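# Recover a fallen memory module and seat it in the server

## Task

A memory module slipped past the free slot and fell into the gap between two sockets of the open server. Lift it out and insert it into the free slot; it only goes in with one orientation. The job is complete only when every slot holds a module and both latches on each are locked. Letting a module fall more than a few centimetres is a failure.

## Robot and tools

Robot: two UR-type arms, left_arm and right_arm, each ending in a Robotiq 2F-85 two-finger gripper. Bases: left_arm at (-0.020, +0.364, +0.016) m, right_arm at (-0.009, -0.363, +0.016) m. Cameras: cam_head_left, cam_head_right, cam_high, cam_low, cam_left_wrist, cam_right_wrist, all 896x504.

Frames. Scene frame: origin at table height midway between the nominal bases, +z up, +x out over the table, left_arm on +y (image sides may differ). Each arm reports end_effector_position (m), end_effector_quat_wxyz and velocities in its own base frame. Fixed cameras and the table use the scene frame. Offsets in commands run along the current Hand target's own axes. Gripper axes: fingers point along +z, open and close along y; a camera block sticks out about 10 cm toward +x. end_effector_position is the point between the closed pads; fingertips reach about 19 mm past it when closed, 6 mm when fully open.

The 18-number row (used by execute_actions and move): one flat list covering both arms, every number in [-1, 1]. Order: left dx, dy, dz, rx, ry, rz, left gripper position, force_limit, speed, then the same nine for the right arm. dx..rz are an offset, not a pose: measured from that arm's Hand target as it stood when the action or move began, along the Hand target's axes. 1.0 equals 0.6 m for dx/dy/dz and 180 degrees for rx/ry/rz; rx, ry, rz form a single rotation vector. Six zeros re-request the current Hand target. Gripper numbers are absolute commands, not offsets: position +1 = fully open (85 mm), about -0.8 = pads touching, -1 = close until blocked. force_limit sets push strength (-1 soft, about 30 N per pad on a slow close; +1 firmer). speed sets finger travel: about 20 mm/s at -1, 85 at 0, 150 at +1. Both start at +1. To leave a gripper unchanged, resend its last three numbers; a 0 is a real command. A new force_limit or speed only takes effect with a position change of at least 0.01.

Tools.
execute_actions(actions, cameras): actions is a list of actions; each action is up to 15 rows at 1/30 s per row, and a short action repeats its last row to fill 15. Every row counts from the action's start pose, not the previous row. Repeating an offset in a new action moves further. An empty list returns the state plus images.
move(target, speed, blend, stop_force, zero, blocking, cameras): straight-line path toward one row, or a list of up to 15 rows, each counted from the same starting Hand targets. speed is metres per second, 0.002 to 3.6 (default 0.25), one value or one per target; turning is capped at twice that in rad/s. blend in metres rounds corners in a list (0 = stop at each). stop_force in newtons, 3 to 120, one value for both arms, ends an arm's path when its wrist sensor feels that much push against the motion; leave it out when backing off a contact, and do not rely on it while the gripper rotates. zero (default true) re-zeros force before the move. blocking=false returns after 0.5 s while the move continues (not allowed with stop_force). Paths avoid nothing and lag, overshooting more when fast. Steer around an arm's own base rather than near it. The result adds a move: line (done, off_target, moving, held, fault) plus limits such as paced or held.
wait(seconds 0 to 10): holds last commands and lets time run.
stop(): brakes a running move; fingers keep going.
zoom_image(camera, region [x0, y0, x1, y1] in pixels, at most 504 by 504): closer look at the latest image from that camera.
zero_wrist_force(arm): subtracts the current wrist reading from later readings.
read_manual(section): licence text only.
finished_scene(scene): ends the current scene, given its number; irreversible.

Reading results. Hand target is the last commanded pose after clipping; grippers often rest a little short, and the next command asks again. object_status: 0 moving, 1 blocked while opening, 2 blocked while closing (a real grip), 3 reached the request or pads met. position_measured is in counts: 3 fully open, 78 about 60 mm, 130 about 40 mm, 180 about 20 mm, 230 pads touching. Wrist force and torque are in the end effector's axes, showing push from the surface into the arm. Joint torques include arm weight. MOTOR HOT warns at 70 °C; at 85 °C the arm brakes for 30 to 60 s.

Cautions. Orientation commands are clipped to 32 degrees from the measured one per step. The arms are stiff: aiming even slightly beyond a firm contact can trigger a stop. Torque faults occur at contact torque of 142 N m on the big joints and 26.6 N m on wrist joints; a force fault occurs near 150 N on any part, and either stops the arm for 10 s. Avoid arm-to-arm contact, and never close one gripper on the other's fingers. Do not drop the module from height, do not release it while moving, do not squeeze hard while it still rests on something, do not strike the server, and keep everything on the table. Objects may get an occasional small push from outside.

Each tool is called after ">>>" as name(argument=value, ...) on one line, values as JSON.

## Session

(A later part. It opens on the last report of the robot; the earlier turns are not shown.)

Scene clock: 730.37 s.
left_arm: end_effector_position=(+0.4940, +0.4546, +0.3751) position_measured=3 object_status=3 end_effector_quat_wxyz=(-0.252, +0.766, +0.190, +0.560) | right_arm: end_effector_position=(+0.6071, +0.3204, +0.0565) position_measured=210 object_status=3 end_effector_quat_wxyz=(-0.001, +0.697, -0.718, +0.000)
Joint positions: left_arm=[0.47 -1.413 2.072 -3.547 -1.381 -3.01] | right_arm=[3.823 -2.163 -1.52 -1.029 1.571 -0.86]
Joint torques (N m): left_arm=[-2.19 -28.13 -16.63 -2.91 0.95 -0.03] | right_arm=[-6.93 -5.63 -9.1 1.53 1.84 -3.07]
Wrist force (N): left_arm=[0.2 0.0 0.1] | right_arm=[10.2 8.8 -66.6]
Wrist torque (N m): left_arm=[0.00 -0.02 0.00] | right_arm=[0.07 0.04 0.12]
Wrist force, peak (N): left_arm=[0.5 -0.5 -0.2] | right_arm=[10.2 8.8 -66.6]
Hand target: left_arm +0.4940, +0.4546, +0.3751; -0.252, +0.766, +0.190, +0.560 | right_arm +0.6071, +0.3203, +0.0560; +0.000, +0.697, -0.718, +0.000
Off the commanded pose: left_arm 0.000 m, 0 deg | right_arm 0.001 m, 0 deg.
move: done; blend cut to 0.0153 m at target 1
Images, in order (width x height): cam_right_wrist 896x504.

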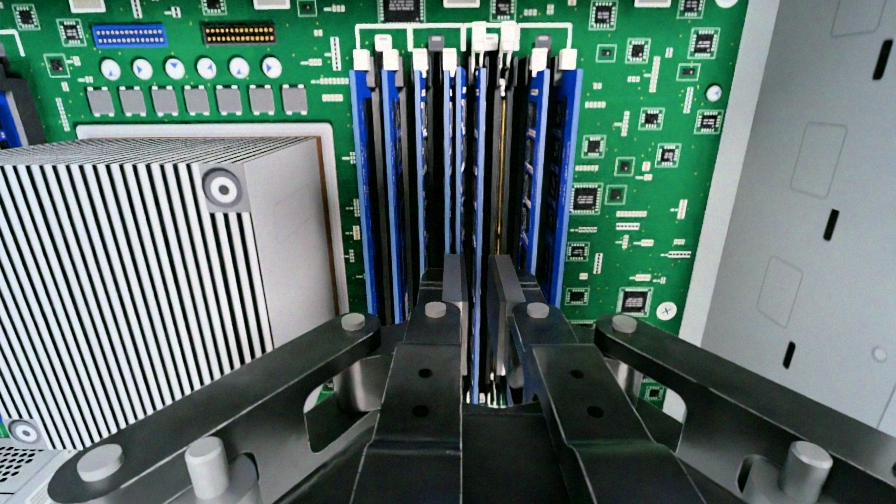

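>>> move(target=[0,0,0,0,0,0,1,1,1,0,0,-0.01,0,0,0,-0.641,0,0], speed=0.05, cameras=["cam_right_wrist"])

>>> zoom_image(camera="cam_right_wrist", region=[400, 170, 520, 290])

Scene clock: 735.70 s.
left_arm: end_effector_position=(+0.4940, +0.4546, +0.3751) position_measured=3 object_status=3 end_effector_quat_wxyz=(-0.252, +0.766, +0.190, +0.560) | right_arm: end_effector_position=(+0.6070, +0.3202, +0.0618) position_measured=210 object_status=3 end_effector_quat_wxyz=(+0.000, +0.697, -0.718, +0.000) end_effector_velocity=(-0.001, -0.001, +0.001) end_effector_angular_velocity=(-0.002, +0.002, +0.000)
Joint positions: left_arm=[0.47 -1.413 2.072 -3.547 -1.381 -3.01] | right_arm=[3.823 -2.156 -1.515 -1.041 1.571 -0.86]
Joint velocities: left_arm=[within noise] | right_arm=[0 0.002 0.001 -0.005 0 -0.001]
Joint torques (N m): left_arm=[-1.43 -28.03 -17.01 -2.88 1 -0.06] | right_arm=[-6.38 56.01 30.4 0.57 -1.56 -2.4]
Wrist force (N): left_arm=[-0.1 0.1 -0.6] | right_arm=[-1.2 -2.3 3.9]
Wrist torque (N m): left_arm=[0.01 0.01 0.00] | right_arm=[-0.41 0.13 0.02]
Wrist force, peak (N): left_arm=[-0.5 0.0 -0.4] | right_arm=[11.4 10.5 -80.9]
Hand target: left_arm +0.4940, +0.4546, +0.3751; -0.252, +0.766, +0.190, +0.560 | right_arm +0.6071, +0.3202, +0.0620; +0.000, +0.697, -0.718, +0.000
Off the commanded pose: left_arm 0.000 m, 0 deg | right_arm 0.000 m, 0 deg.
move: done
Images, in order (width x height): cam_right_wrist 896x504.

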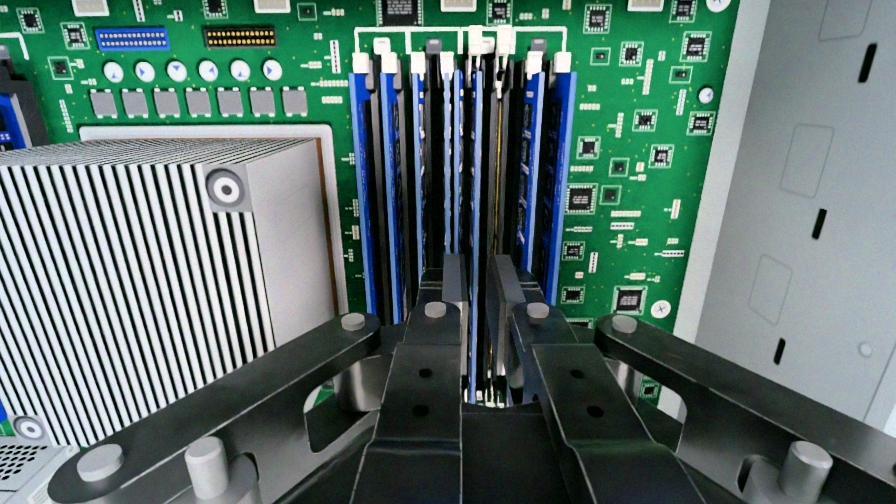

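Scaled by 4.200 from the camera's 896x504 image, which has a finer 1280x720 frame.

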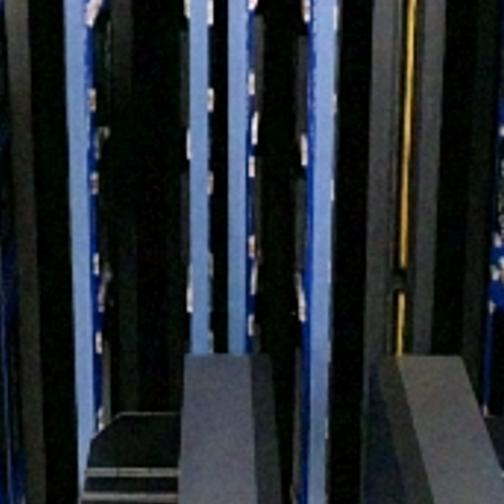

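>>> move(target=[0,0,0,0,0,0,1,1,1,0,0,0.0072,0,0,0,-0.641,0,0], speed=0.02, stop_force=8)

>>> move(target=[0,0,0,0,0,0,1,1,1,0,0,0,0,0,0,-1,-0.5,-1], speed=0.02, cameras=["cam_right_wrist"])

>>> zoom_image(camera="cam_right_wrist", region=[400, 170, 520, 290])

Scene clock: 751.87 s.
left_arm: end_effector_position=(+0.4940, +0.4546, +0.3751) position_measured=3 object_status=3 end_effector_quat_wxyz=(-0.252, +0.766, +0.190, +0.560) | right_arm: end_effector_position=(+0.6071, +0.3203, +0.0584) position_measured=210 object_status=3 end_effector_quat_wxyz=(-0.001, +0.697, -0.718, +0.000)
Joint positions: left_arm=[0.47 -1.413 2.072 -3.547 -1.381 -3.01] | right_arm=[3.823 -2.16 -1.518 -1.033 1.571 -0.86]
Joint torques (N m): left_arm=[-2.06 -27.74 -16.82 -3.02 0.99 -0.1] | right_arm=[-4.4 49.33 23.94 -0.32 1.38 1.54]
Wrist force (N): left_arm=[0.2 0.2 -0.3] | right_arm=[-0.6 -2.0 -5.3]
Wrist torque (N m): left_arm=[0.03 -0.02 0.01] | right_arm=[-0.32 0.12 0.03]
Wrist force, peak (N): left_arm=[0.4 -0.3 -0.4] | right_arm=[1.7 -2.2 -9.8]
Hand target: left_arm +0.4940, +0.4546, +0.3751; -0.252, +0.766, +0.190, +0.560 | right_arm +0.6071, +0.3203, +0.0584; -0.001, +0.697, -0.718, +0.000 (not the last commanded pose)
Off the commanded pose: left_arm 0.000 m, 0 deg | right_arm 0.001 m, 0 deg.
move: contact (right_arm)

Scene clock: 752.57 s.
left_arm: end_effector_position=(+0.4940, +0.4546, +0.3751) position_measured=3 object_status=3 end_effector_quat_wxyz=(-0.252, +0.766, +0.190, +0.560) | right_arm: end_effector_position=(+0.6071, +0.3203, +0.0584) position_measured=229 object_status=0 end_effector_quat_wxyz=(-0.001, +0.697, -0.718, +0.000)
Joint positions: left_arm=[0.47 -1.413 2.072 -3.547 -1.381 -3.01] | right_arm=[3.823 -2.16 -1.518 -1.033 1.571 -0.86]
Joint torques (N m): left_arm=[-1.55 -27.39 -17.14 -3.01 1.06 -0.03] | right_arm=[-4.87 49.53 24.96 2.6 0.91 1.61]
Wrist force (N): left_arm=[-0.1 -0.1 -0.1] | right_arm=[-1.6 -2.2 3.2]
Wrist torque (N m): left_arm=[-0.01 0.03 0.01] | right_arm=[-0.39 0.18 -0.02]
Wrist force, peak (N): left_arm=[0.1 -0.5 -0.6] | right_arm=[-1.1 -2.2 -6.4]
Hand target: left_arm +0.4940, +0.4546, +0.3751; -0.252, +0.766, +0.190, +0.560 | right_arm +0.6071, +0.3203, +0.0584; -0.001, +0.697, -0.718, +0.000
Off the commanded pose: left_arm 0.000 m, 0 deg | right_arm 0.000 m, 0 deg.
move: done
Images, in order (width x height): cam_right_wrist 896x504.

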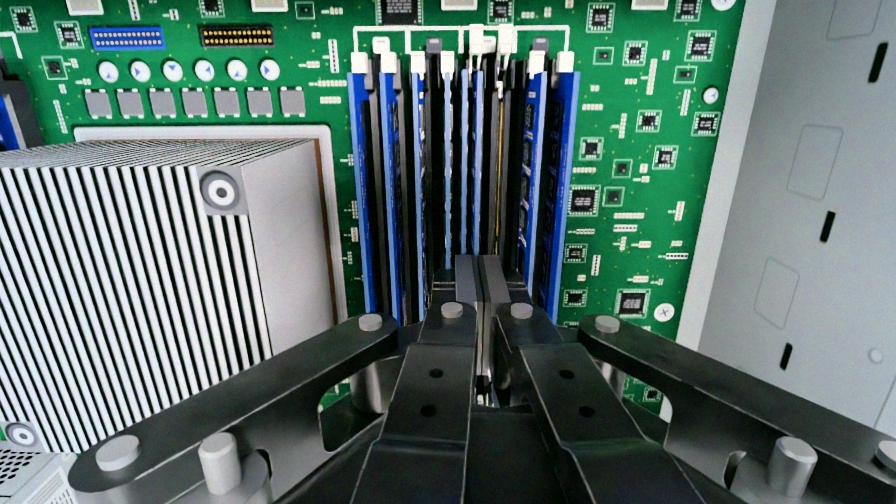

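Scaled by 4.200 from the camera's 896x504 image, which has a finer 1280x720 frame.

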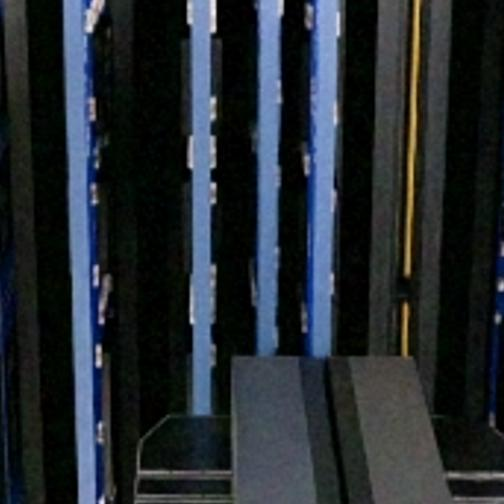

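>>> move(target=[[0,0,0,0,0,0,1,1,1,0,0,0,0,0,0,-0.641,0,0],[0,0,0,0,0,0,1,1,1,0,0,-0.09,0,0,0,-0.641,0,0],[0,0,0,0,0,0,1,1,1,0.0525,0.0818,-0.1022,0.2222,0,0,-0.641,0,0]], speed=[0.1,0.2,0.4], blend=[0,0.02,0], cameras=["cam_right_wrist"])

>>> zoom_image(camera="cam_right_wrist", region=[420, 150, 560, 270])

Scene clock: 775.13 s.
left_arm: end_effector_position=(+0.4940, +0.4546, +0.3751) position_measured=3 object_status=3 end_effector_quat_wxyz=(-0.252, +0.766, +0.190, +0.560) | right_arm: end_effector_position=(+0.5570, +0.2902, +0.1196) position_measured=210 object_status=3 end_effector_quat_wxyz=(-0.239, +0.654, -0.674, +0.245)
Joint positions: left_arm=[0.47 -1.413 2.072 -3.547 -1.381 -3.01] | right_arm=[4.062 -1.87 -2.127 -0.261 1.02 -0.751]
Joint torques (N m): left_arm=[-1.73 -28.24 -16.59 -2.88 0.9 -0.06] | right_arm=[8.37 25.3 10.56 5.52 -2.56 -3.11]
Wrist force (N): left_arm=[0.1 0.0 -0.3] | right_arm=[-0.6 -0.3 3.3]
Wrist torque (N m): left_arm=[0.01 -0.01 0.00] | right_arm=[-0.12 0.08 0.10]
Wrist force, peak (N): left_arm=[0.4 -0.6 -0.3] | right_arm=[0.9 13.9 -4.1]
Hand target: left_arm +0.4940, +0.4546, +0.3751; -0.252, +0.766, +0.190, +0.560 | right_arm +0.5570, +0.2902, +0.1196; -0.239, +0.654, -0.674, +0.246
Off the commanded pose: left_arm 0.000 m, 0 deg | right_arm 0.000 m, 0 deg.
move: done
Images, in order (width x height): cam_right_wrist 896x504.

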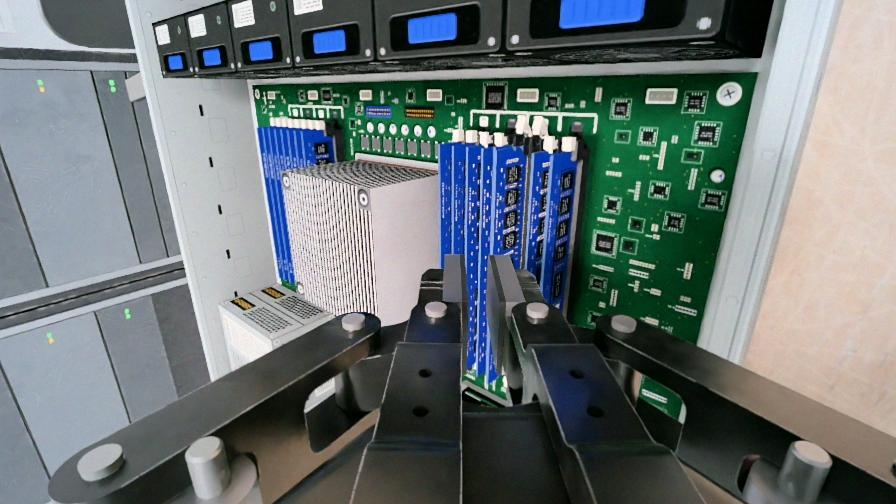

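Scaled by 3.600 from the camera's 896x504 image, which has a finer 1280x720 frame.

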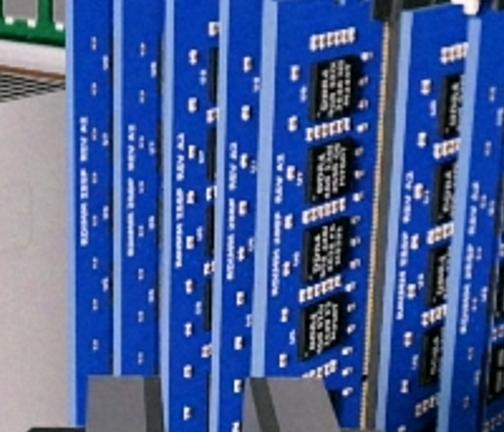

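>>> zoom_image(camera="cam_right_wrist", region=[430, 115, 520, 190])

>>> zoom_image(camera="cam_right_wrist", region=[430, 190, 520, 265])

>>> zoom_image(camera="cam_right_wrist", region=[450, 300, 540, 400])

Scaled by 5.600 from the camera's 896x504 image, which has a finer 1280x720 frame.

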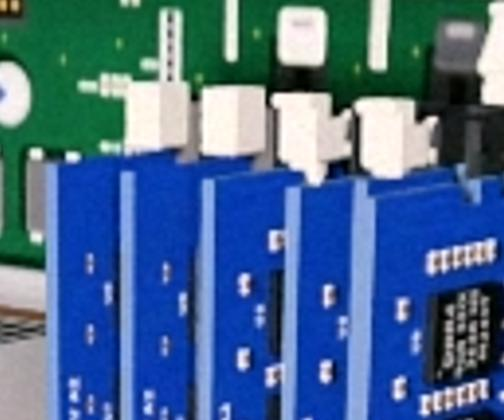

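Scaled by 5.600 from the camera's 896x504 image, which has a finer 1280x720 frame.

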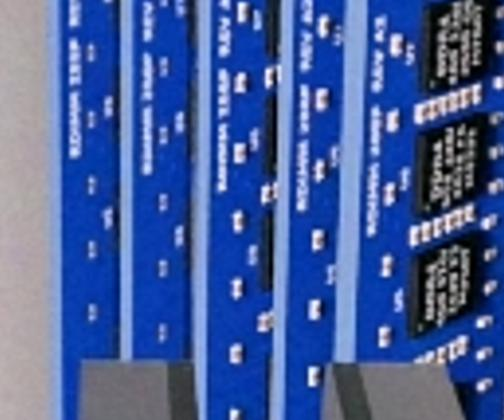

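Scaled by 5.040 from the camera's 896x504 image, which has a finer 1280x720 frame.

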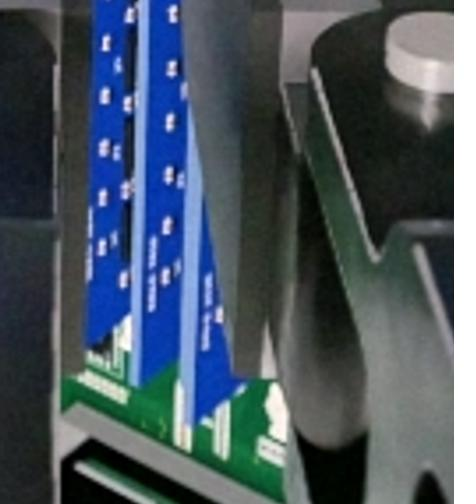

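>>> move(target=[[0,0,0,0,0,0,1,1,1,-0.0525,-0.06,0.045,-0.2222,0,0,-1,0,0],[0,0,0,0,0,0,1,1,1,-0.0525,-0.001,0.1192,-0.2222,0,0,-1,0,0]], speed=[0.4,0.2], blend=[0.01,0], cameras=["cam_right_wrist"])

>>> zoom_image(camera="cam_right_wrist", region=[400, 170, 520, 290])

Scene clock: 807.07 s.
left_arm: end_effector_position=(+0.4940, +0.4546, +0.3751) position_measured=3 object_status=3 end_effector_quat_wxyz=(-0.252, +0.766, +0.190, +0.560) | right_arm: end_effector_position=(+0.6044, +0.3203, +0.0655) position_measured=232 object_status=3 end_effector_quat_wxyz=(-0.001, +0.697, -0.718, +0.000)
Joint positions: left_arm=[0.47 -1.413 2.072 -3.547 -1.381 -3.01] | right_arm=[3.825 -2.147 -1.52 -1.045 1.571 -0.858]
Joint torques (N m): left_arm=[-1.12 -28.49 -16.39 -2.8 0.9 0] | right_arm=[-9.46 40.43 15.22 4.84 1.35 -2.91]
Wrist force (N): left_arm=[0.2 0.1 -0.3] | right_arm=[-1.4 -2.4 4.1]
Wrist torque (N m): left_arm=[0.02 -0.03 0.00] | right_arm=[-0.42 0.15 0.02]
Wrist force, peak (N): left_arm=[0.5 0.1 -0.5] | right_arm=[-1.4 -2.6 5.2]
Hand target: left_arm +0.4940, +0.4546, +0.3751; -0.252, +0.766, +0.190, +0.560 | right_arm +0.6044, +0.3203, +0.0653; -0.001, +0.697, -0.718, +0.000
Off the commanded pose: left_arm 0.000 m, 0 deg | right_arm 0.000 m, 0 deg.
move: done
Images, in order (width x height): cam_right_wrist 896x504.

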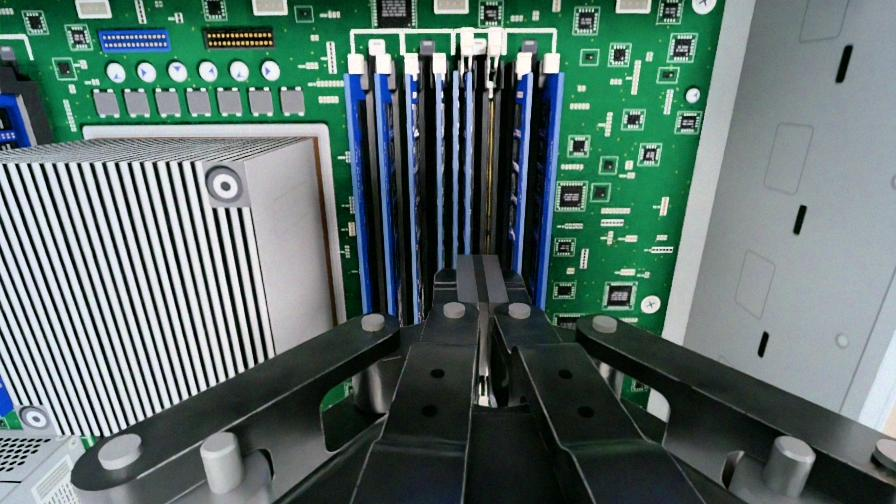

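Scaled by 4.200 from the camera's 896x504 image, which has a finer 1280x720 frame.

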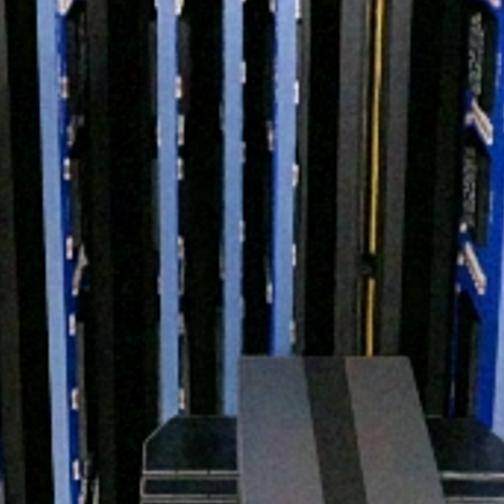

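>>> move(target=[0,0,0,0,0,0,1,1,1,0,0.0028,0.004,0,0,0,-1,0,0], speed=0.03)

>>> move(target=[0,0,0,0,0,0,1,1,1,0,0,0.02,0,0,0,-1,0,0], speed=0.006, stop_force=4)

Scene clock: 818.00 s.
left_arm: end_effector_position=(+0.4940, +0.4546, +0.3751) position_measured=3 object_status=3 end_effector_quat_wxyz=(-0.252, +0.766, +0.190, +0.560) | right_arm: end_effector_position=(+0.6028, +0.3204, +0.0630) position_measured=232 object_status=3 end_effector_quat_wxyz=(-0.001, +0.697, -0.718, +0.000) end_effector_velocity=(+0.000, +0.000, -0.001) end_effector_angular_velocity=(+0.001, -0.002, -0.001)
Joint positions: left_arm=[0.47 -1.413 2.072 -3.547 -1.381 -3.01] | right_arm=[3.827 -2.147 -1.527 -1.038 1.571 -0.856]
Joint velocities: left_arm=[within noise] | right_arm=[0.001 0 -0.003 0.005 0 0.002]
Joint torques (N m): left_arm=[-1.69 -28.08 -16.11 -2.96 0.86 -0.09] | right_arm=[8.02 55.46 15.44 4.97 1.3 2.7]
Wrist force (N): left_arm=[-0.2 -0.1 -0.3] | right_arm=[-1.4 -2.4 3.9]
Wrist torque (N m): left_arm=[-0.02 0.03 0.01] | right_arm=[-0.43 0.15 -0.13]
Wrist force, peak (N): left_arm=[0.4 0.2 -0.6] | right_arm=[-1.5 -2.4 4.2]
Hand target: left_arm +0.4940, +0.4546, +0.3751; -0.252, +0.766, +0.190, +0.560 | right_arm +0.6028, +0.3204, +0.0629; -0.001, +0.697, -0.718, +0.000
Off the commanded pose: left_arm 0.000 m, 0 deg | right_arm 0.000 m, 0 deg.
move: done

Scene clock: 819.63 s.
left_arm: end_effector_position=(+0.4940, +0.4546, +0.3751) position_measured=3 object_status=3 end_effector_quat_wxyz=(-0.252, +0.766, +0.190, +0.560) | right_arm: end_effector_position=(+0.6028, +0.3204, +0.0606) position_measured=232 object_status=3 end_effector_quat_wxyz=(-0.001, +0.697, -0.718, +0.000)
Joint positions: left_arm=[0.47 -1.413 2.072 -3.547 -1.381 -3.01] | right_arm=[3.827 -2.15 -1.529 -1.032 1.571 -0.856]
Joint torques (N m): left_arm=[-1.28 -28.03 -16.77 -2.98 0.9 -0.11] | right_arm=[8.53 54.06 26.95 0.31 0.97 2.56]
Wrist force (N): left_arm=[0.4 -0.1 -0.2] | right_arm=[-1.3 -2.5 0.3]
Wrist torque (N m): left_arm=[-0.02 -0.05 0.00] | right_arm=[-0.41 0.13 -0.13]
Wrist force, peak (N): left_arm=[0.4 0.0 -0.7] | right_arm=[1.0 -2.7 -4.4]
Hand target: left_arm +0.4940, +0.4546, +0.3751; -0.252, +0.766, +0.190, +0.560 | right_arm +0.6028, +0.3204, +0.0606; -0.001, +0.697, -0.718, +0.000 (not the last commanded pose)
Off the commanded pose: left_arm 0.000 m, 0 deg | right_arm 0.010 m, 0 deg.
move: contact (right_arm)

>>> move(target=[[0,0,0,0,0,0,1,1,1,0,0,-0.012,0,0,0,-0.641,0,0],[0,0,0,0,0,0,1,1,1,0,-0.0068,-0.012,0,0,0,-0.641,0,0],[0,0,0,0,0,0,1,1,1,0,-0.0068,0.0025,0,0,0,-0.641,0,0]], speed=[0.08,0.05,0.03], cameras=["cam_right_wrist"])

>>> zoom_image(camera="cam_right_wrist", region=[420, 210, 520, 290])

Scene clock: 842.97 s.
left_arm: end_effector_position=(+0.4940, +0.4546, +0.3751) position_measured=3 object_status=3 end_effector_quat_wxyz=(-0.252, +0.766, +0.190, +0.560) | right_arm: end_effector_position=(+0.6068, +0.3203, +0.0593) position_measured=210 object_status=3 end_effector_quat_wxyz=(-0.001, +0.697, -0.718, +0.000)
Joint positions: left_arm=[0.47 -1.413 2.072 -3.547 -1.381 -3.01] | right_arm=[3.823 -2.159 -1.518 -1.035 1.571 -0.86]
Joint torques (N m): left_arm=[-1.52 -27.9 -16.14 -2.9 0.77 -0.11] | right_arm=[-9.09 41.48 14.14 5.03 0.87 -2.89]
Wrist force (N): left_arm=[0.3 0.1 -0.3] | right_arm=[-1.6 -2.4 3.9]
Wrist torque (N m): left_arm=[0.02 -0.04 -0.01] | right_arm=[-0.42 0.18 0.02]
Wrist force, peak (N): left_arm=[0.6 0.1 -0.4] | right_arm=[-1.4 -2.6 4.1]
Hand target: left_arm +0.4940, +0.4546, +0.3751; -0.252, +0.766, +0.190, +0.560 | right_arm +0.6068, +0.3203, +0.0591; -0.001, +0.697, -0.718, +0.000
Off the commanded pose: left_arm 0.000 m, 0 deg | right_arm 0.000 m, 0 deg.
move: done
Images, in order (width x height): cam_right_wrist 896x504.

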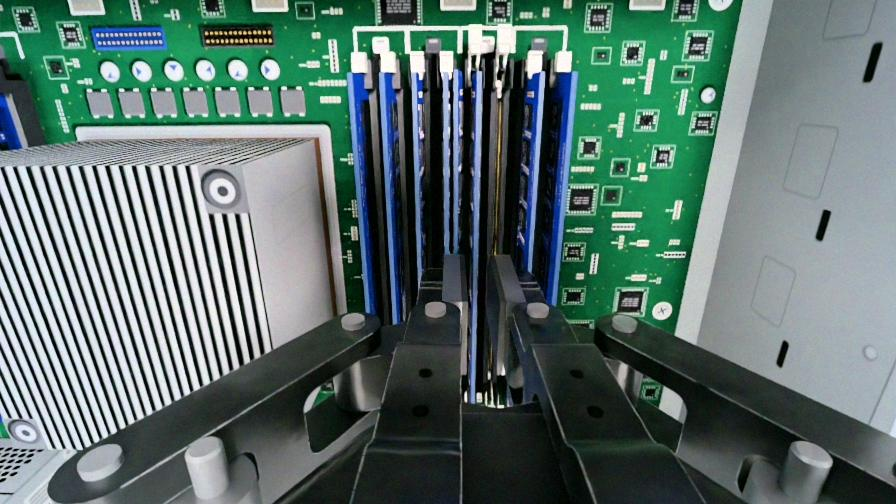

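Scaled by 5.040 from the camera's 896x504 image, which has a finer 1280x720 frame.

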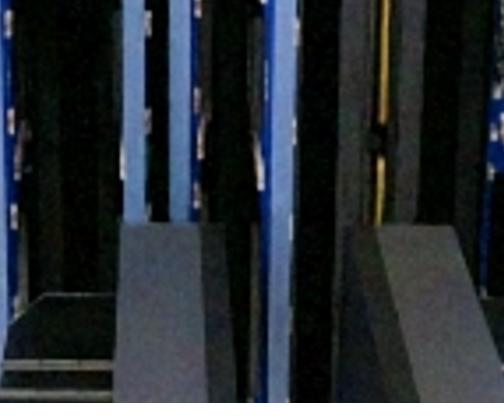

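>>> move(target=[0,0,0,0,0,0,1,1,1,0,0,0.0035,0,0,0,-0.641,0,0], speed=0.004, stop_force=4)

>>> move(target=[0,0,0,0,0,0,1,1,1,0,0,0,0,0,0,-1,-0.5,-1], speed=0.02)

>>> wait(seconds=0.5, cameras=["cam_right_wrist"])

>>> zoom_image(camera="cam_right_wrist", region=[420, 210, 520, 290])

Scene clock: 850.83 s.
left_arm: end_effector_position=(+0.4940, +0.4546, +0.3751) position_measured=3 object_status=3 end_effector_quat_wxyz=(-0.252, +0.766, +0.190, +0.560) | right_arm: end_effector_position=(+0.6068, +0.3203, +0.0585) position_measured=210 object_status=3 end_effector_quat_wxyz=(-0.001, +0.697, -0.718, +0.000)
Joint positions: left_arm=[0.47 -1.413 2.072 -3.547 -1.381 -3.01] | right_arm=[3.823 -2.16 -1.519 -1.033 1.571 -0.86]
Joint torques (N m): left_arm=[-1.67 -27.23 -15.91 -3.12 0.96 -0.11] | right_arm=[-6.31 52.84 26.63 0.15 1.41 -2.86]
Wrist force (N): left_arm=[0.1 0.1 -0.4] | right_arm=[-1.9 -2.3 0.7]
Wrist torque (N m): left_arm=[0.03 -0.03 0.01] | right_arm=[-0.41 0.17 0.02]
Wrist force, peak (N): left_arm=[0.2 -0.1 -0.7] | right_arm=[-1.4 -2.6 4.2]
Hand target: left_arm +0.4940, +0.4546, +0.3751; -0.252, +0.766, +0.190, +0.560 | right_arm +0.6068, +0.3203, +0.0585; -0.001, +0.697, -0.718, +0.000 (not the last commanded pose)
Off the commanded pose: left_arm 0.000 m, 0 deg | right_arm 0.002 m, 0 deg.
move: contact (right_arm)

Scene clock: 851.53 s.
left_arm: end_effector_position=(+0.4940, +0.4546, +0.3751) position_measured=3 object_status=3 end_effector_quat_wxyz=(-0.252, +0.766, +0.190, +0.560) | right_arm: end_effector_position=(+0.6068, +0.3203, +0.0585) position_measured=229 object_status=0 end_effector_quat_wxyz=(-0.001, +0.697, -0.718, +0.000)
Joint positions: left_arm=[0.47 -1.413 2.072 -3.547 -1.381 -3.01] | right_arm=[3.823 -2.16 -1.519 -1.033 1.571 -0.86]
Joint torques (N m): left_arm=[-2.08 -28.56 -15.62 -3.03 0.95 -0.01] | right_arm=[-5.83 53.87 26.24 1.35 1.24 -2.86]
Wrist force (N): left_arm=[0.4 0.0 -0.3] | right_arm=[-1.5 -2.7 2.9]
Wrist torque (N m): left_arm=[0.01 -0.04 0.00] | right_arm=[-0.47 0.15 -0.02]
Wrist force, peak (N): left_arm=[0.2 0.1 -0.6] | right_arm=[-1.5 -2.6 3.8]
Hand target: left_arm +0.4940, +0.4546, +0.3751; -0.252, +0.766, +0.190, +0.560 | right_arm +0.6068, +0.3203, +0.0585; -0.001, +0.697, -0.718, +0.000
Off the commanded pose: left_arm 0.000 m, 0 deg | right_arm 0.000 m, 0 deg.
move: done

Scene clock: 852.03 s.
left_arm: end_effector_position=(+0.4940, +0.4546, +0.3751) position_measured=3 object_status=3 end_effector_quat_wxyz=(-0.252, +0.766, +0.190, +0.560) | right_arm: end_effector_position=(+0.6068, +0.3203, +0.0585) position_measured=229 object_status=2 end_effector_quat_wxyz=(-0.001, +0.697, -0.718, +0.000)
Joint positions: left_arm=[0.47 -1.413 2.072 -3.547 -1.381 -3.01] | right_arm=[3.823 -2.16 -1.519 -1.033 1.571 -0.86]
Joint torques (N m): left_arm=[-1.7 -28.62 -15.55 -3.07 0.77 -0.23] | right_arm=[-3.99 53.78 26.4 2.42 1.26 -2.83]
Wrist force (N): left_arm=[0.1 0.2 -0.2] | right_arm=[-1.5 -2.4 3.0]
Wrist torque (N m): left_arm=[0.03 -0.01 0.00] | right_arm=[-0.41 0.15 -0.02]
Wrist force, peak (N): left_arm=[0.0 -0.1 -0.5] | right_arm=[-1.7 -2.5 3.6]
Hand target: left_arm +0.4940, +0.4546, +0.3751; -0.252, +0.766, +0.190, +0.560 | right_arm +0.6068, +0.3203, +0.0585; -0.001, +0.697, -0.718, +0.000
Tool commands: left_gripper/position=+1.0 left_gripper/force_limit=+1.0 left_gripper/speed=+1.0 right_gripper/position=-1.0 right_gripper/force_limit=-0.5 right_gripper/speed=-1.0
Off the commanded pose: left_arm 0.000 m, 0 deg | right_arm 0.000 m, 0 deg.
wait: 0.50 s; at rest by 0.17 s
Images, in order (width x height): cam_right_wrist 896x504.

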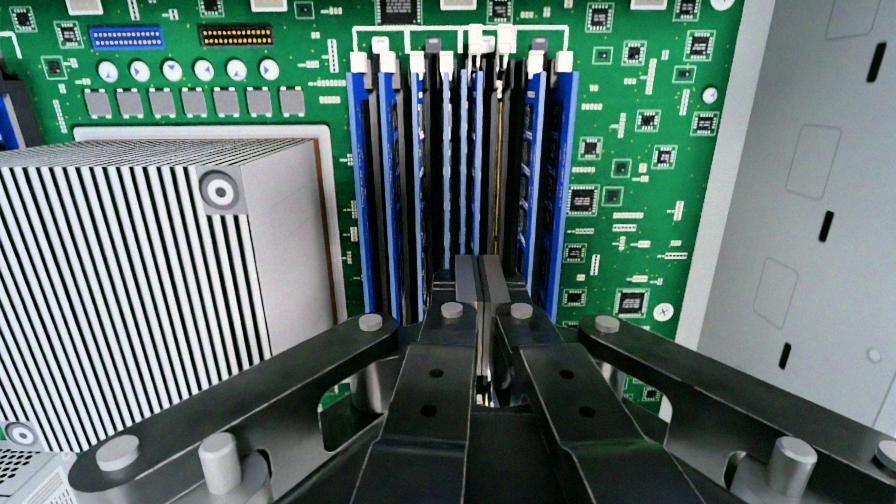

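Scaled by 5.040 from the camera's 896x504 image, which has a finer 1280x720 frame.

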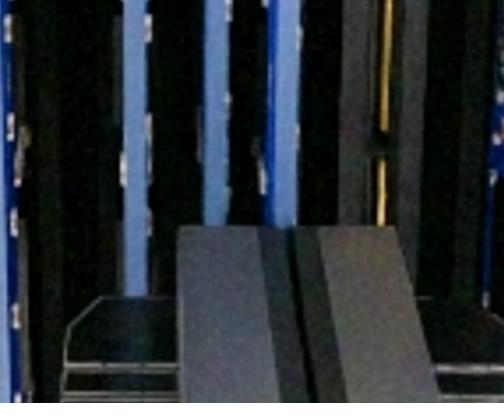

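>>> move(target=[0,0,0,0,0,0,1,1,1,0,0,-0.01,0,0,0,-1,-0.5,-1], speed=0.02, cameras=["cam_right_wrist"])

>>> zoom_image(camera="cam_right_wrist", region=[340, 30, 590, 290])

Scene clock: 857.37 s.
left_arm: end_effector_position=(+0.4940, +0.4546, +0.3751) position_measured=3 object_status=3 end_effector_quat_wxyz=(-0.252, +0.766, +0.190, +0.560) | right_arm: end_effector_position=(+0.6068, +0.3203, +0.0644) position_measured=229 object_status=2 end_effector_quat_wxyz=(-0.001, +0.697, -0.718, +0.000)
Joint positions: left_arm=[0.47 -1.413 2.072 -3.547 -1.381 -3.01] | right_arm=[3.823 -2.153 -1.513 -1.045 1.571 -0.86]
Joint torques (N m): left_arm=[-1.72 -28.27 -15.02 -2.96 0.88 0.01] | right_arm=[1.96 55.77 27.96 0.44 1.24 -2.52]
Wrist force (N): left_arm=[0.0 0.0 -0.2] | right_arm=[-1.5 -2.5 4.0]
Wrist torque (N m): left_arm=[0.00 0.02 0.00] | right_arm=[-0.44 0.16 0.01]
Wrist force, peak (N): left_arm=[-0.1 -0.1 -0.8] | right_arm=[-1.3 -2.5 4.7]
Hand target: left_arm +0.4940, +0.4546, +0.3751; -0.252, +0.766, +0.190, +0.560 | right_arm +0.6068, +0.3203, +0.0645; -0.001, +0.697, -0.718, +0.000
Off the commanded pose: left_arm 0.000 m, 0 deg | right_arm 0.000 m, 0 deg.
move: done
Images, in order (width x height): cam_right_wrist 896x504.

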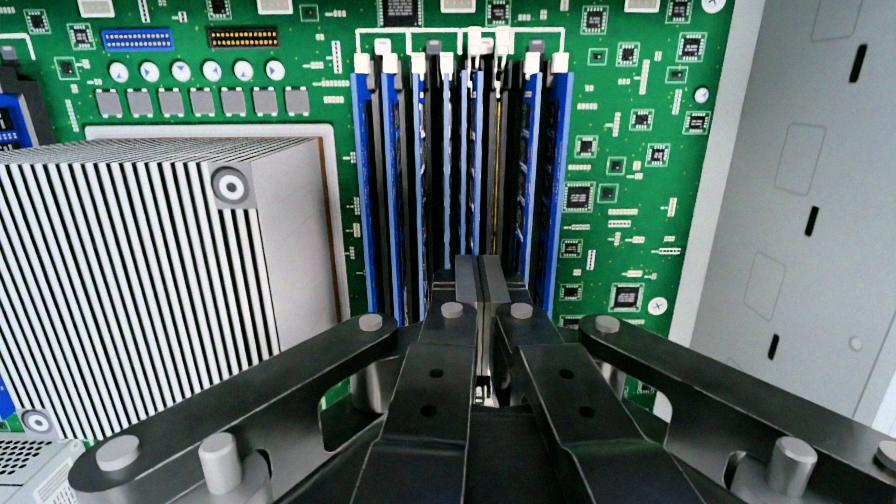

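Scaled by 1.938 from the camera's 896x504 image, which has a finer 1280x720 frame.

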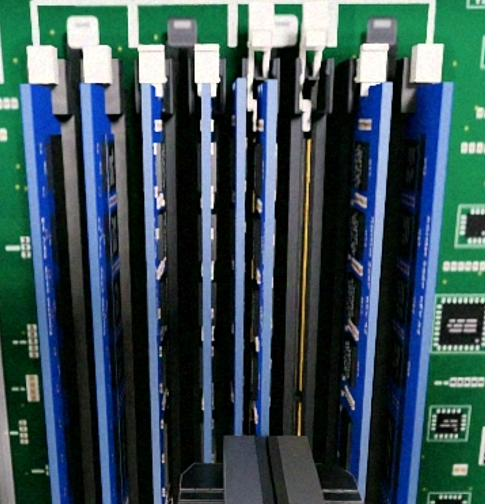

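>>> zoom_image(camera="cam_right_wrist", region=[420, 20, 540, 120])

>>> zoom_image(camera="cam_right_wrist", region=[420, 190, 540, 290])

Scaled by 4.200 from the camera's 896x504 image, which has a finer 1280x720 frame.

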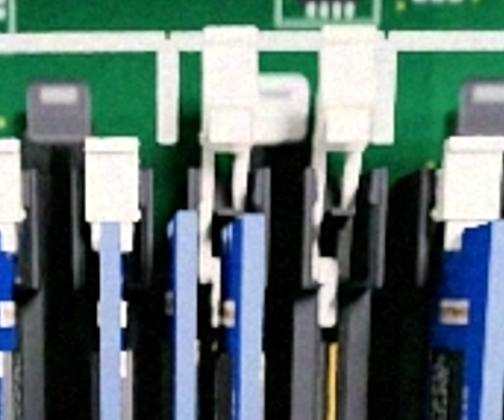

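Scaled by 4.200 from the camera's 896x504 image, which has a finer 1280x720 frame.

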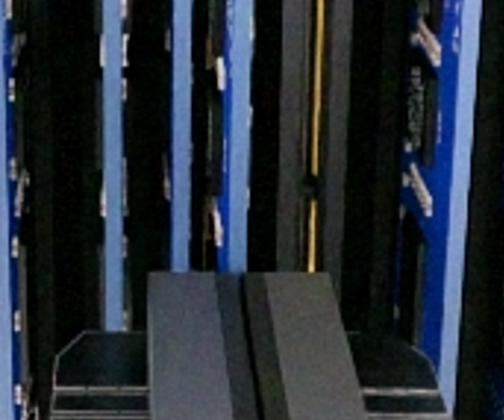

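>>> move(target=[0,0,0,0,0,0,1,1,1,0,0,-0.02,0,0,0,-1,-0.5,-1], speed=0.03, cameras=["cam_right_wrist"])

>>> zoom_image(camera="cam_right_wrist", region=[420, 20, 540, 120])

>>> zoom_image(camera="cam_right_wrist", region=[420, 190, 540, 290])

Scene clock: 871.63 s.
left_arm: end_effector_position=(+0.4940, +0.4546, +0.3751) position_measured=3 object_status=3 end_effector_quat_wxyz=(-0.252, +0.766, +0.190, +0.560) | right_arm: end_effector_position=(+0.6068, +0.3203, +0.0764) position_measured=229 object_status=2 end_effector_quat_wxyz=(-0.001, +0.697, -0.718, +0.000)
Joint positions: left_arm=[0.47 -1.413 2.072 -3.547 -1.381 -3.01] | right_arm=[3.823 -2.139 -1.501 -1.071 1.571 -0.86]
Joint torques (N m): left_arm=[-1.29 -27.77 -16.31 -2.85 0.83 -0.09] | right_arm=[5.62 56.57 28.66 0.54 0.99 -1.64]
Wrist force (N): left_arm=[0.0 0.0 -0.2] | right_arm=[-1.4 -2.5 4.1]
Wrist torque (N m): left_arm=[0.01 0.00 0.00] | right_arm=[-0.45 0.15 0.02]
Wrist force, peak (N): left_arm=[0.5 0.1 -0.5] | right_arm=[-1.5 -2.4 4.7]
Hand target: left_arm +0.4940, +0.4546, +0.3751; -0.252, +0.766, +0.190, +0.560 | right_arm +0.6068, +0.3203, +0.0765; -0.001, +0.697, -0.718, +0.000
Off the commanded pose: left_arm 0.000 m, 0 deg | right_arm 0.000 m, 0 deg.
move: done
Images, in order (width x height): cam_right_wrist 896x504.

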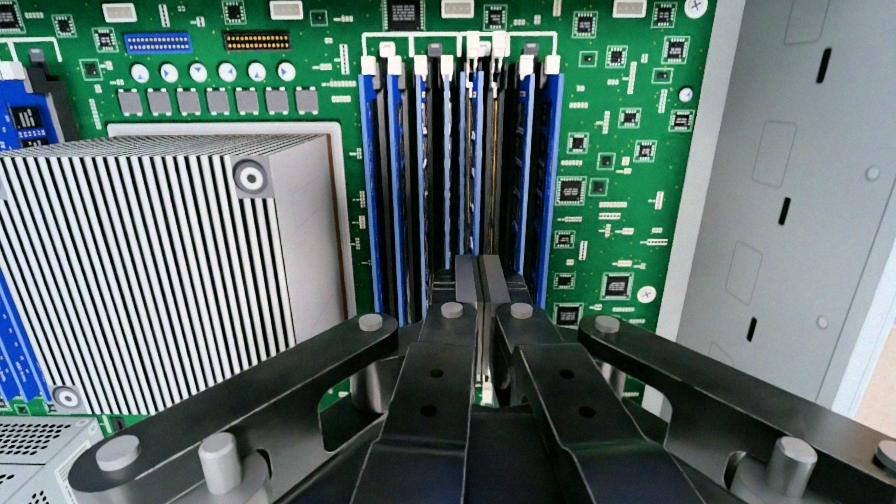

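Scaled by 4.200 from the camera's 896x504 image, which has a finer 1280x720 frame.

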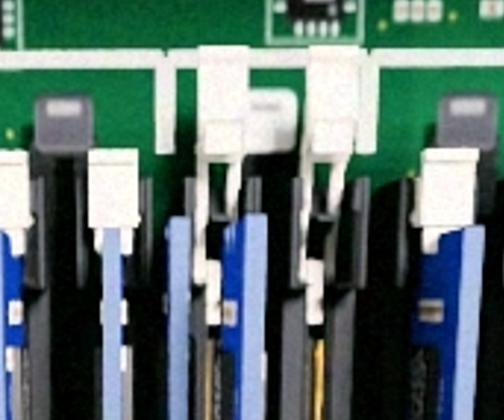

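Scaled by 4.200 from the camera's 896x504 image, which has a finer 1280x720 frame.

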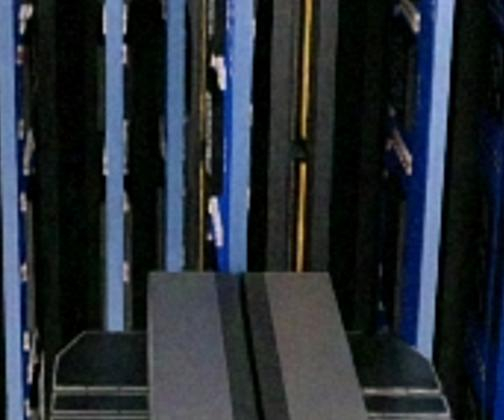

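>>> move(target=[[0,0,0,0,0,0,1,1,1,0,0,-0.0133,0,0,0,-1,-0.5,-1],[0,0,0,0,0,0,1,1,1,0,0.01542,-0.0133,0,0,0,-1,-0.5,-1],[0,0,0,0,0,0,1,1,1,0,0.01542,-0.0,0,0,0,-1,-0.5,-1]], speed=[0.05,0.03,0.04], cameras=["cam_right_wrist"])

>>> zoom_image(camera="cam_right_wrist", region=[400, 30, 520, 130])

>>> zoom_image(camera="cam_right_wrist", region=[400, 190, 520, 290])

Scene clock: 892.93 s.
left_arm: end_effector_position=(+0.4940, +0.4546, +0.3751) position_measured=3 object_status=3 end_effector_quat_wxyz=(-0.252, +0.766, +0.190, +0.560) | right_arm: end_effector_position=(+0.5976, +0.3205, +0.0767) position_measured=229 object_status=2 end_effector_quat_wxyz=(-0.001, +0.697, -0.718, +0.000)
Joint positions: left_arm=[0.47 -1.413 2.072 -3.547 -1.381 -3.01] | right_arm=[3.832 -2.122 -1.529 -1.061 1.571 -0.851]
Joint torques (N m): left_arm=[-1.41 -28.33 -15.1 -3.01 0.86 -0.09] | right_arm=[8.13 40.33 14.86 4.73 0.23 2.69]
Wrist force (N): left_arm=[0.1 0.0 -0.2] | right_arm=[-1.6 -2.5 4.2]
Wrist torque (N m): left_arm=[0.00 -0.02 0.00] | right_arm=[-0.44 0.18 -0.13]
Wrist force, peak (N): left_arm=[0.5 0.1 -0.5] | right_arm=[-1.6 -2.6 4.4]
Hand target: left_arm +0.4940, +0.4546, +0.3751; -0.252, +0.766, +0.190, +0.560 | right_arm +0.5976, +0.3205, +0.0765; -0.001, +0.697, -0.718, +0.000
Off the commanded pose: left_arm 0.000 m, 0 deg | right_arm 0.000 m, 0 deg.
move: done
Images, in order (width x height): cam_right_wrist 896x504.

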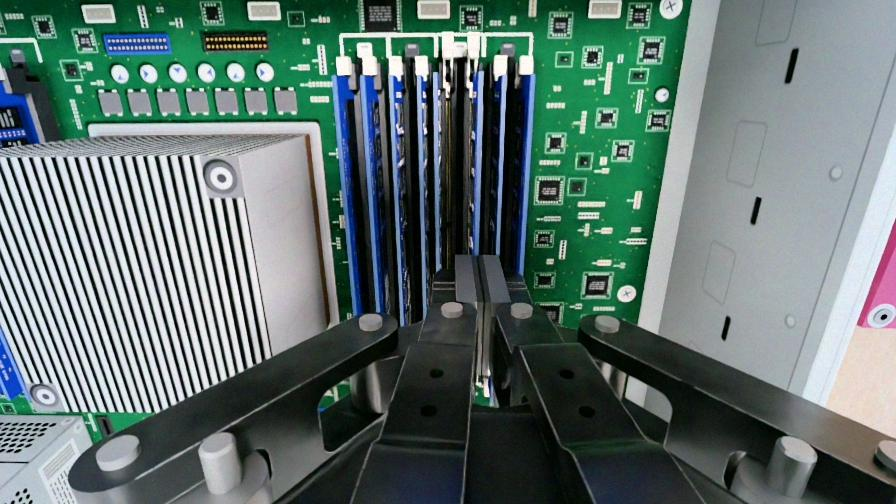

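Scaled by 4.200 from the camera's 896x504 image, which has a finer 1280x720 frame.

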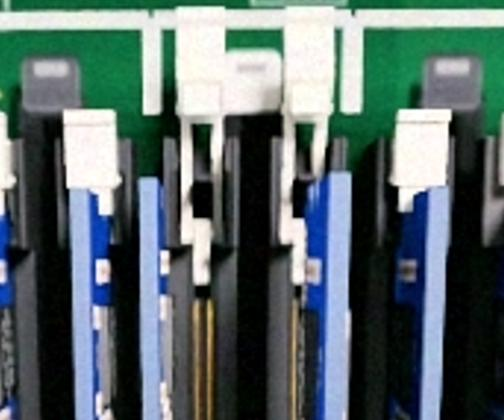

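Scaled by 4.200 from the camera's 896x504 image, which has a finer 1280x720 frame.

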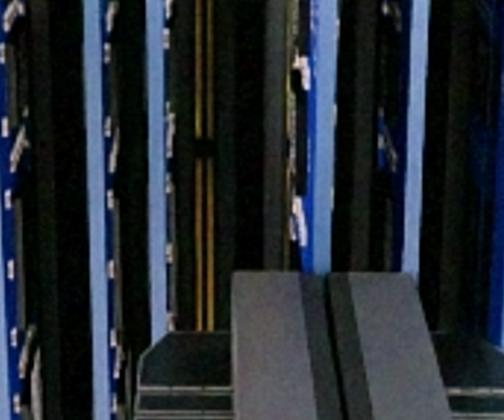

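>>> move(target=[0,0,0,0,0,0,1,1,1,0,0,0.0283,0,0,0,-1,-0.5,-1], speed=0.02, stop_force=5, cameras=["cam_right_wrist"])

>>> zoom_image(camera="cam_right_wrist", region=[400, 20, 520, 120])

>>> zoom_image(camera="cam_right_wrist", region=[400, 190, 520, 290])

Scene clock: 902.50 s.
left_arm: end_effector_position=(+0.4940, +0.4546, +0.3751) position_measured=3 object_status=3 end_effector_quat_wxyz=(-0.252, +0.766, +0.190, +0.560) | right_arm: end_effector_position=(+0.5976, +0.3206, +0.0596) position_measured=229 object_status=2 end_effector_quat_wxyz=(-0.001, +0.697, -0.718, +0.000)
Joint positions: left_arm=[0.47 -1.413 2.072 -3.547 -1.381 -3.01] | right_arm=[3.832 -2.142 -1.546 -1.024 1.571 -0.851]
Joint torques (N m): left_arm=[-1.82 -28.47 -15.59 -3.01 0.87 -0.05] | right_arm=[6.68 40.5 14.26 5.03 -1.15 2.36]
Wrist force (N): left_arm=[0.3 0.0 -0.5] | right_arm=[-1.4 -2.0 3.7]
Wrist torque (N m): left_arm=[0.01 -0.05 0.01] | right_arm=[-0.39 0.15 -0.17]
Wrist force, peak (N): left_arm=[0.8 -0.2 -0.3] | right_arm=[-1.5 -2.5 4.3]
Hand target: left_arm +0.4940, +0.4546, +0.3751; -0.252, +0.766, +0.190, +0.560 | right_arm +0.5976, +0.3206, +0.0596; -0.001, +0.697, -0.718, +0.000
Off the commanded pose: left_arm 0.000 m, 0 deg | right_arm 0.000 m, 0 deg.
move: done
Images, in order (width x height): cam_right_wrist 896x504.

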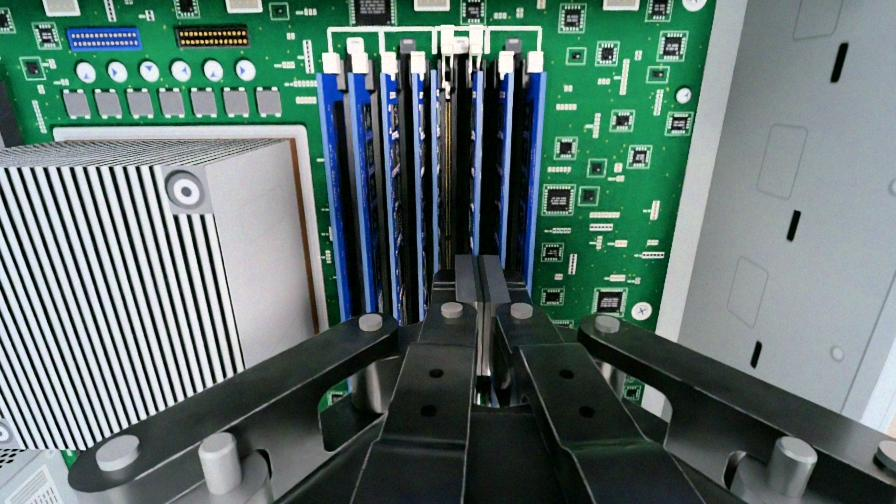

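Scaled by 4.200 from the camera's 896x504 image, which has a finer 1280x720 frame.

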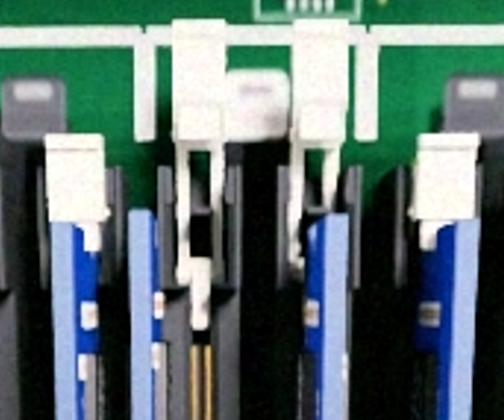

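Scaled by 4.200 from the camera's 896x504 image, which has a finer 1280x720 frame.

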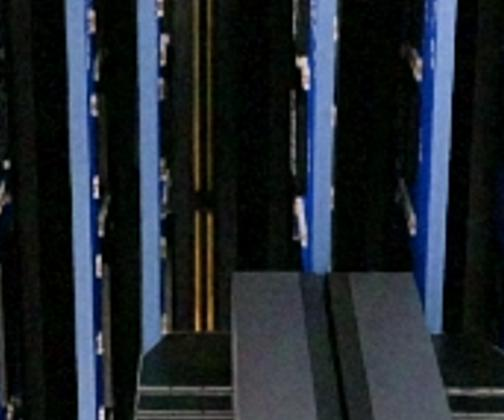

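>>> move(target=[0,0,0,0,0,0,1,1,1,0,0,0.009,0,0,0,-1,-0.5,-1], speed=0.01, stop_force=25, cameras=["cam_right_wrist"])

>>> zoom_image(camera="cam_right_wrist", region=[400, 20, 520, 120])

Scene clock: 909.87 s.
left_arm: end_effector_position=(+0.4940, +0.4546, +0.3751) position_measured=3 object_status=3 end_effector_quat_wxyz=(-0.252, +0.766, +0.190, +0.560) | right_arm: end_effector_position=(+0.5977, +0.3206, +0.0571) position_measured=229 object_status=2 end_effector_quat_wxyz=(-0.001, +0.697, -0.718, +0.000)
Joint positions: left_arm=[0.47 -1.413 2.072 -3.547 -1.381 -3.01] | right_arm=[3.832 -2.145 -1.548 -1.018 1.571 -0.851]
Joint torques (N m): left_arm=[-1.71 -28.41 -15.26 -2.98 0.88 -0.18] | right_arm=[3.7 43.46 21.73 -1.13 1.44 1.42]
Wrist force (N): left_arm=[0.1 0.2 -0.5] | right_arm=[-0.9 -2.7 -13.6]
Wrist torque (N m): left_arm=[0.03 0.00 0.00] | right_arm=[-0.43 0.13 -0.17]
Wrist force, peak (N): left_arm=[0.7 0.3 -0.6] | right_arm=[5.5 -2.7 -23.4]
Hand target: left_arm +0.4940, +0.4546, +0.3751; -0.252, +0.766, +0.190, +0.560 | right_arm +0.5977, +0.3206, +0.0571; -0.001, +0.697, -0.718, +0.000 (not the last commanded pose)
Off the commanded pose: left_arm 0.000 m, 0 deg | right_arm 0.003 m, 0 deg.
move: contact (right_arm)
Images, in order (width x height): cam_right_wrist 896x504.

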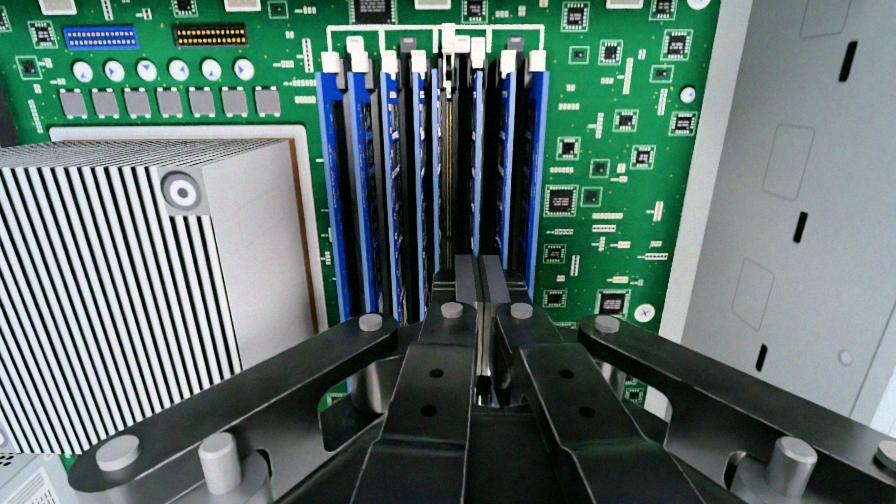

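Scaled by 4.200 from the camera's 896x504 image, which has a finer 1280x720 frame.

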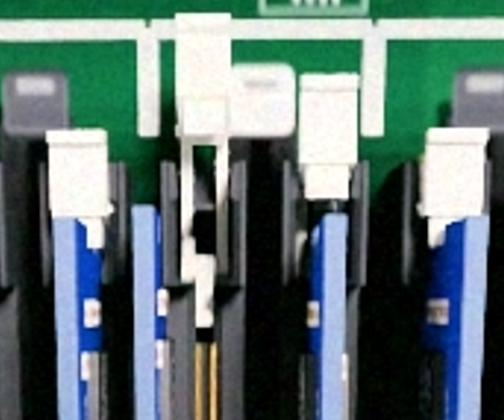

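>>> move(target=[0,0,0,0,0,0,1,1,1,0,0,0.006,0,0,0,-1,-0.5,-1], speed=0.01, stop_force=60, cameras=["cam_right_wrist"])

>>> zoom_image(camera="cam_right_wrist", region=[400, 20, 520, 120])

Scene clock: 917.30 s.
left_arm: end_effector_position=(+0.4940, +0.4546, +0.3751) position_measured=3 object_status=3 end_effector_quat_wxyz=(-0.252, +0.766, +0.190, +0.560) | right_arm: end_effector_position=(+0.5977, +0.3206, +0.0535) position_measured=229 object_status=2 end_effector_quat_wxyz=(-0.001, +0.697, -0.718, +0.000)
Joint positions: left_arm=[0.47 -1.413 2.072 -3.547 -1.381 -3.01] | right_arm=[3.832 -2.149 -1.551 -1.01 1.571 -0.851]
Joint torques (N m): left_arm=[-1.19 -27.97 -15.88 -2.88 0.84 -0.14] | right_arm=[5.03 3.08 -6.6 0.79 1.2 1.76]
Wrist force (N): left_arm=[-0.2 0.1 -0.4] | right_arm=[4.8 0.5 -53.0]
Wrist torque (N m): left_arm=[0.01 0.03 0.00] | right_arm=[-0.53 0.12 -0.22]
Wrist force, peak (N): left_arm=[0.3 -0.4 -0.6] | right_arm=[4.5 0.2 -54.5]
Hand target: left_arm +0.4940, +0.4546, +0.3751; -0.252, +0.766, +0.190, +0.560 | right_arm +0.5977, +0.3206, +0.0535; -0.001, +0.697, -0.718, +0.000
Off the commanded pose: left_arm 0.000 m, 0 deg | right_arm 0.000 m, 0 deg.
move: done
Images, in order (width x height): cam_right_wrist 896x504.

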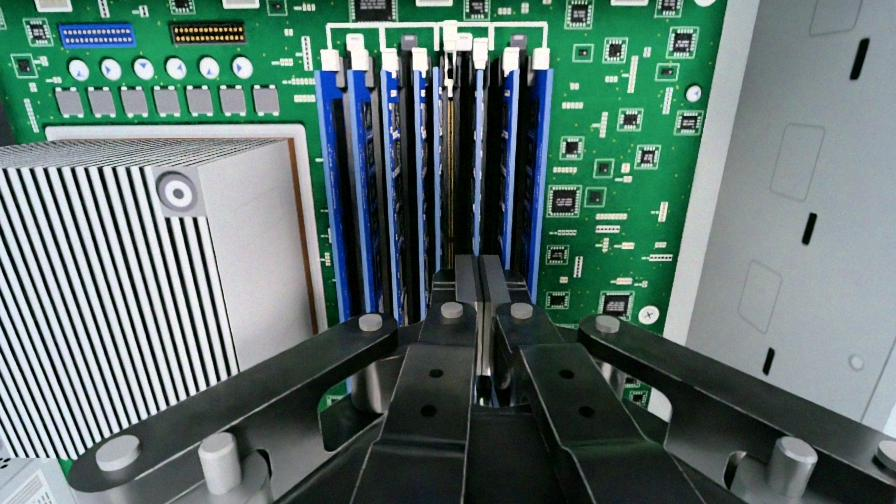

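Scaled by 4.200 from the camera's 896x504 image, which has a finer 1280x720 frame.

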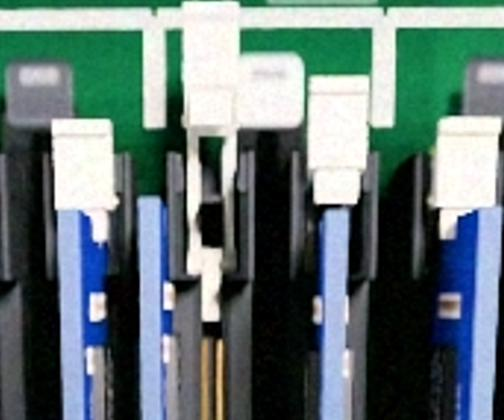

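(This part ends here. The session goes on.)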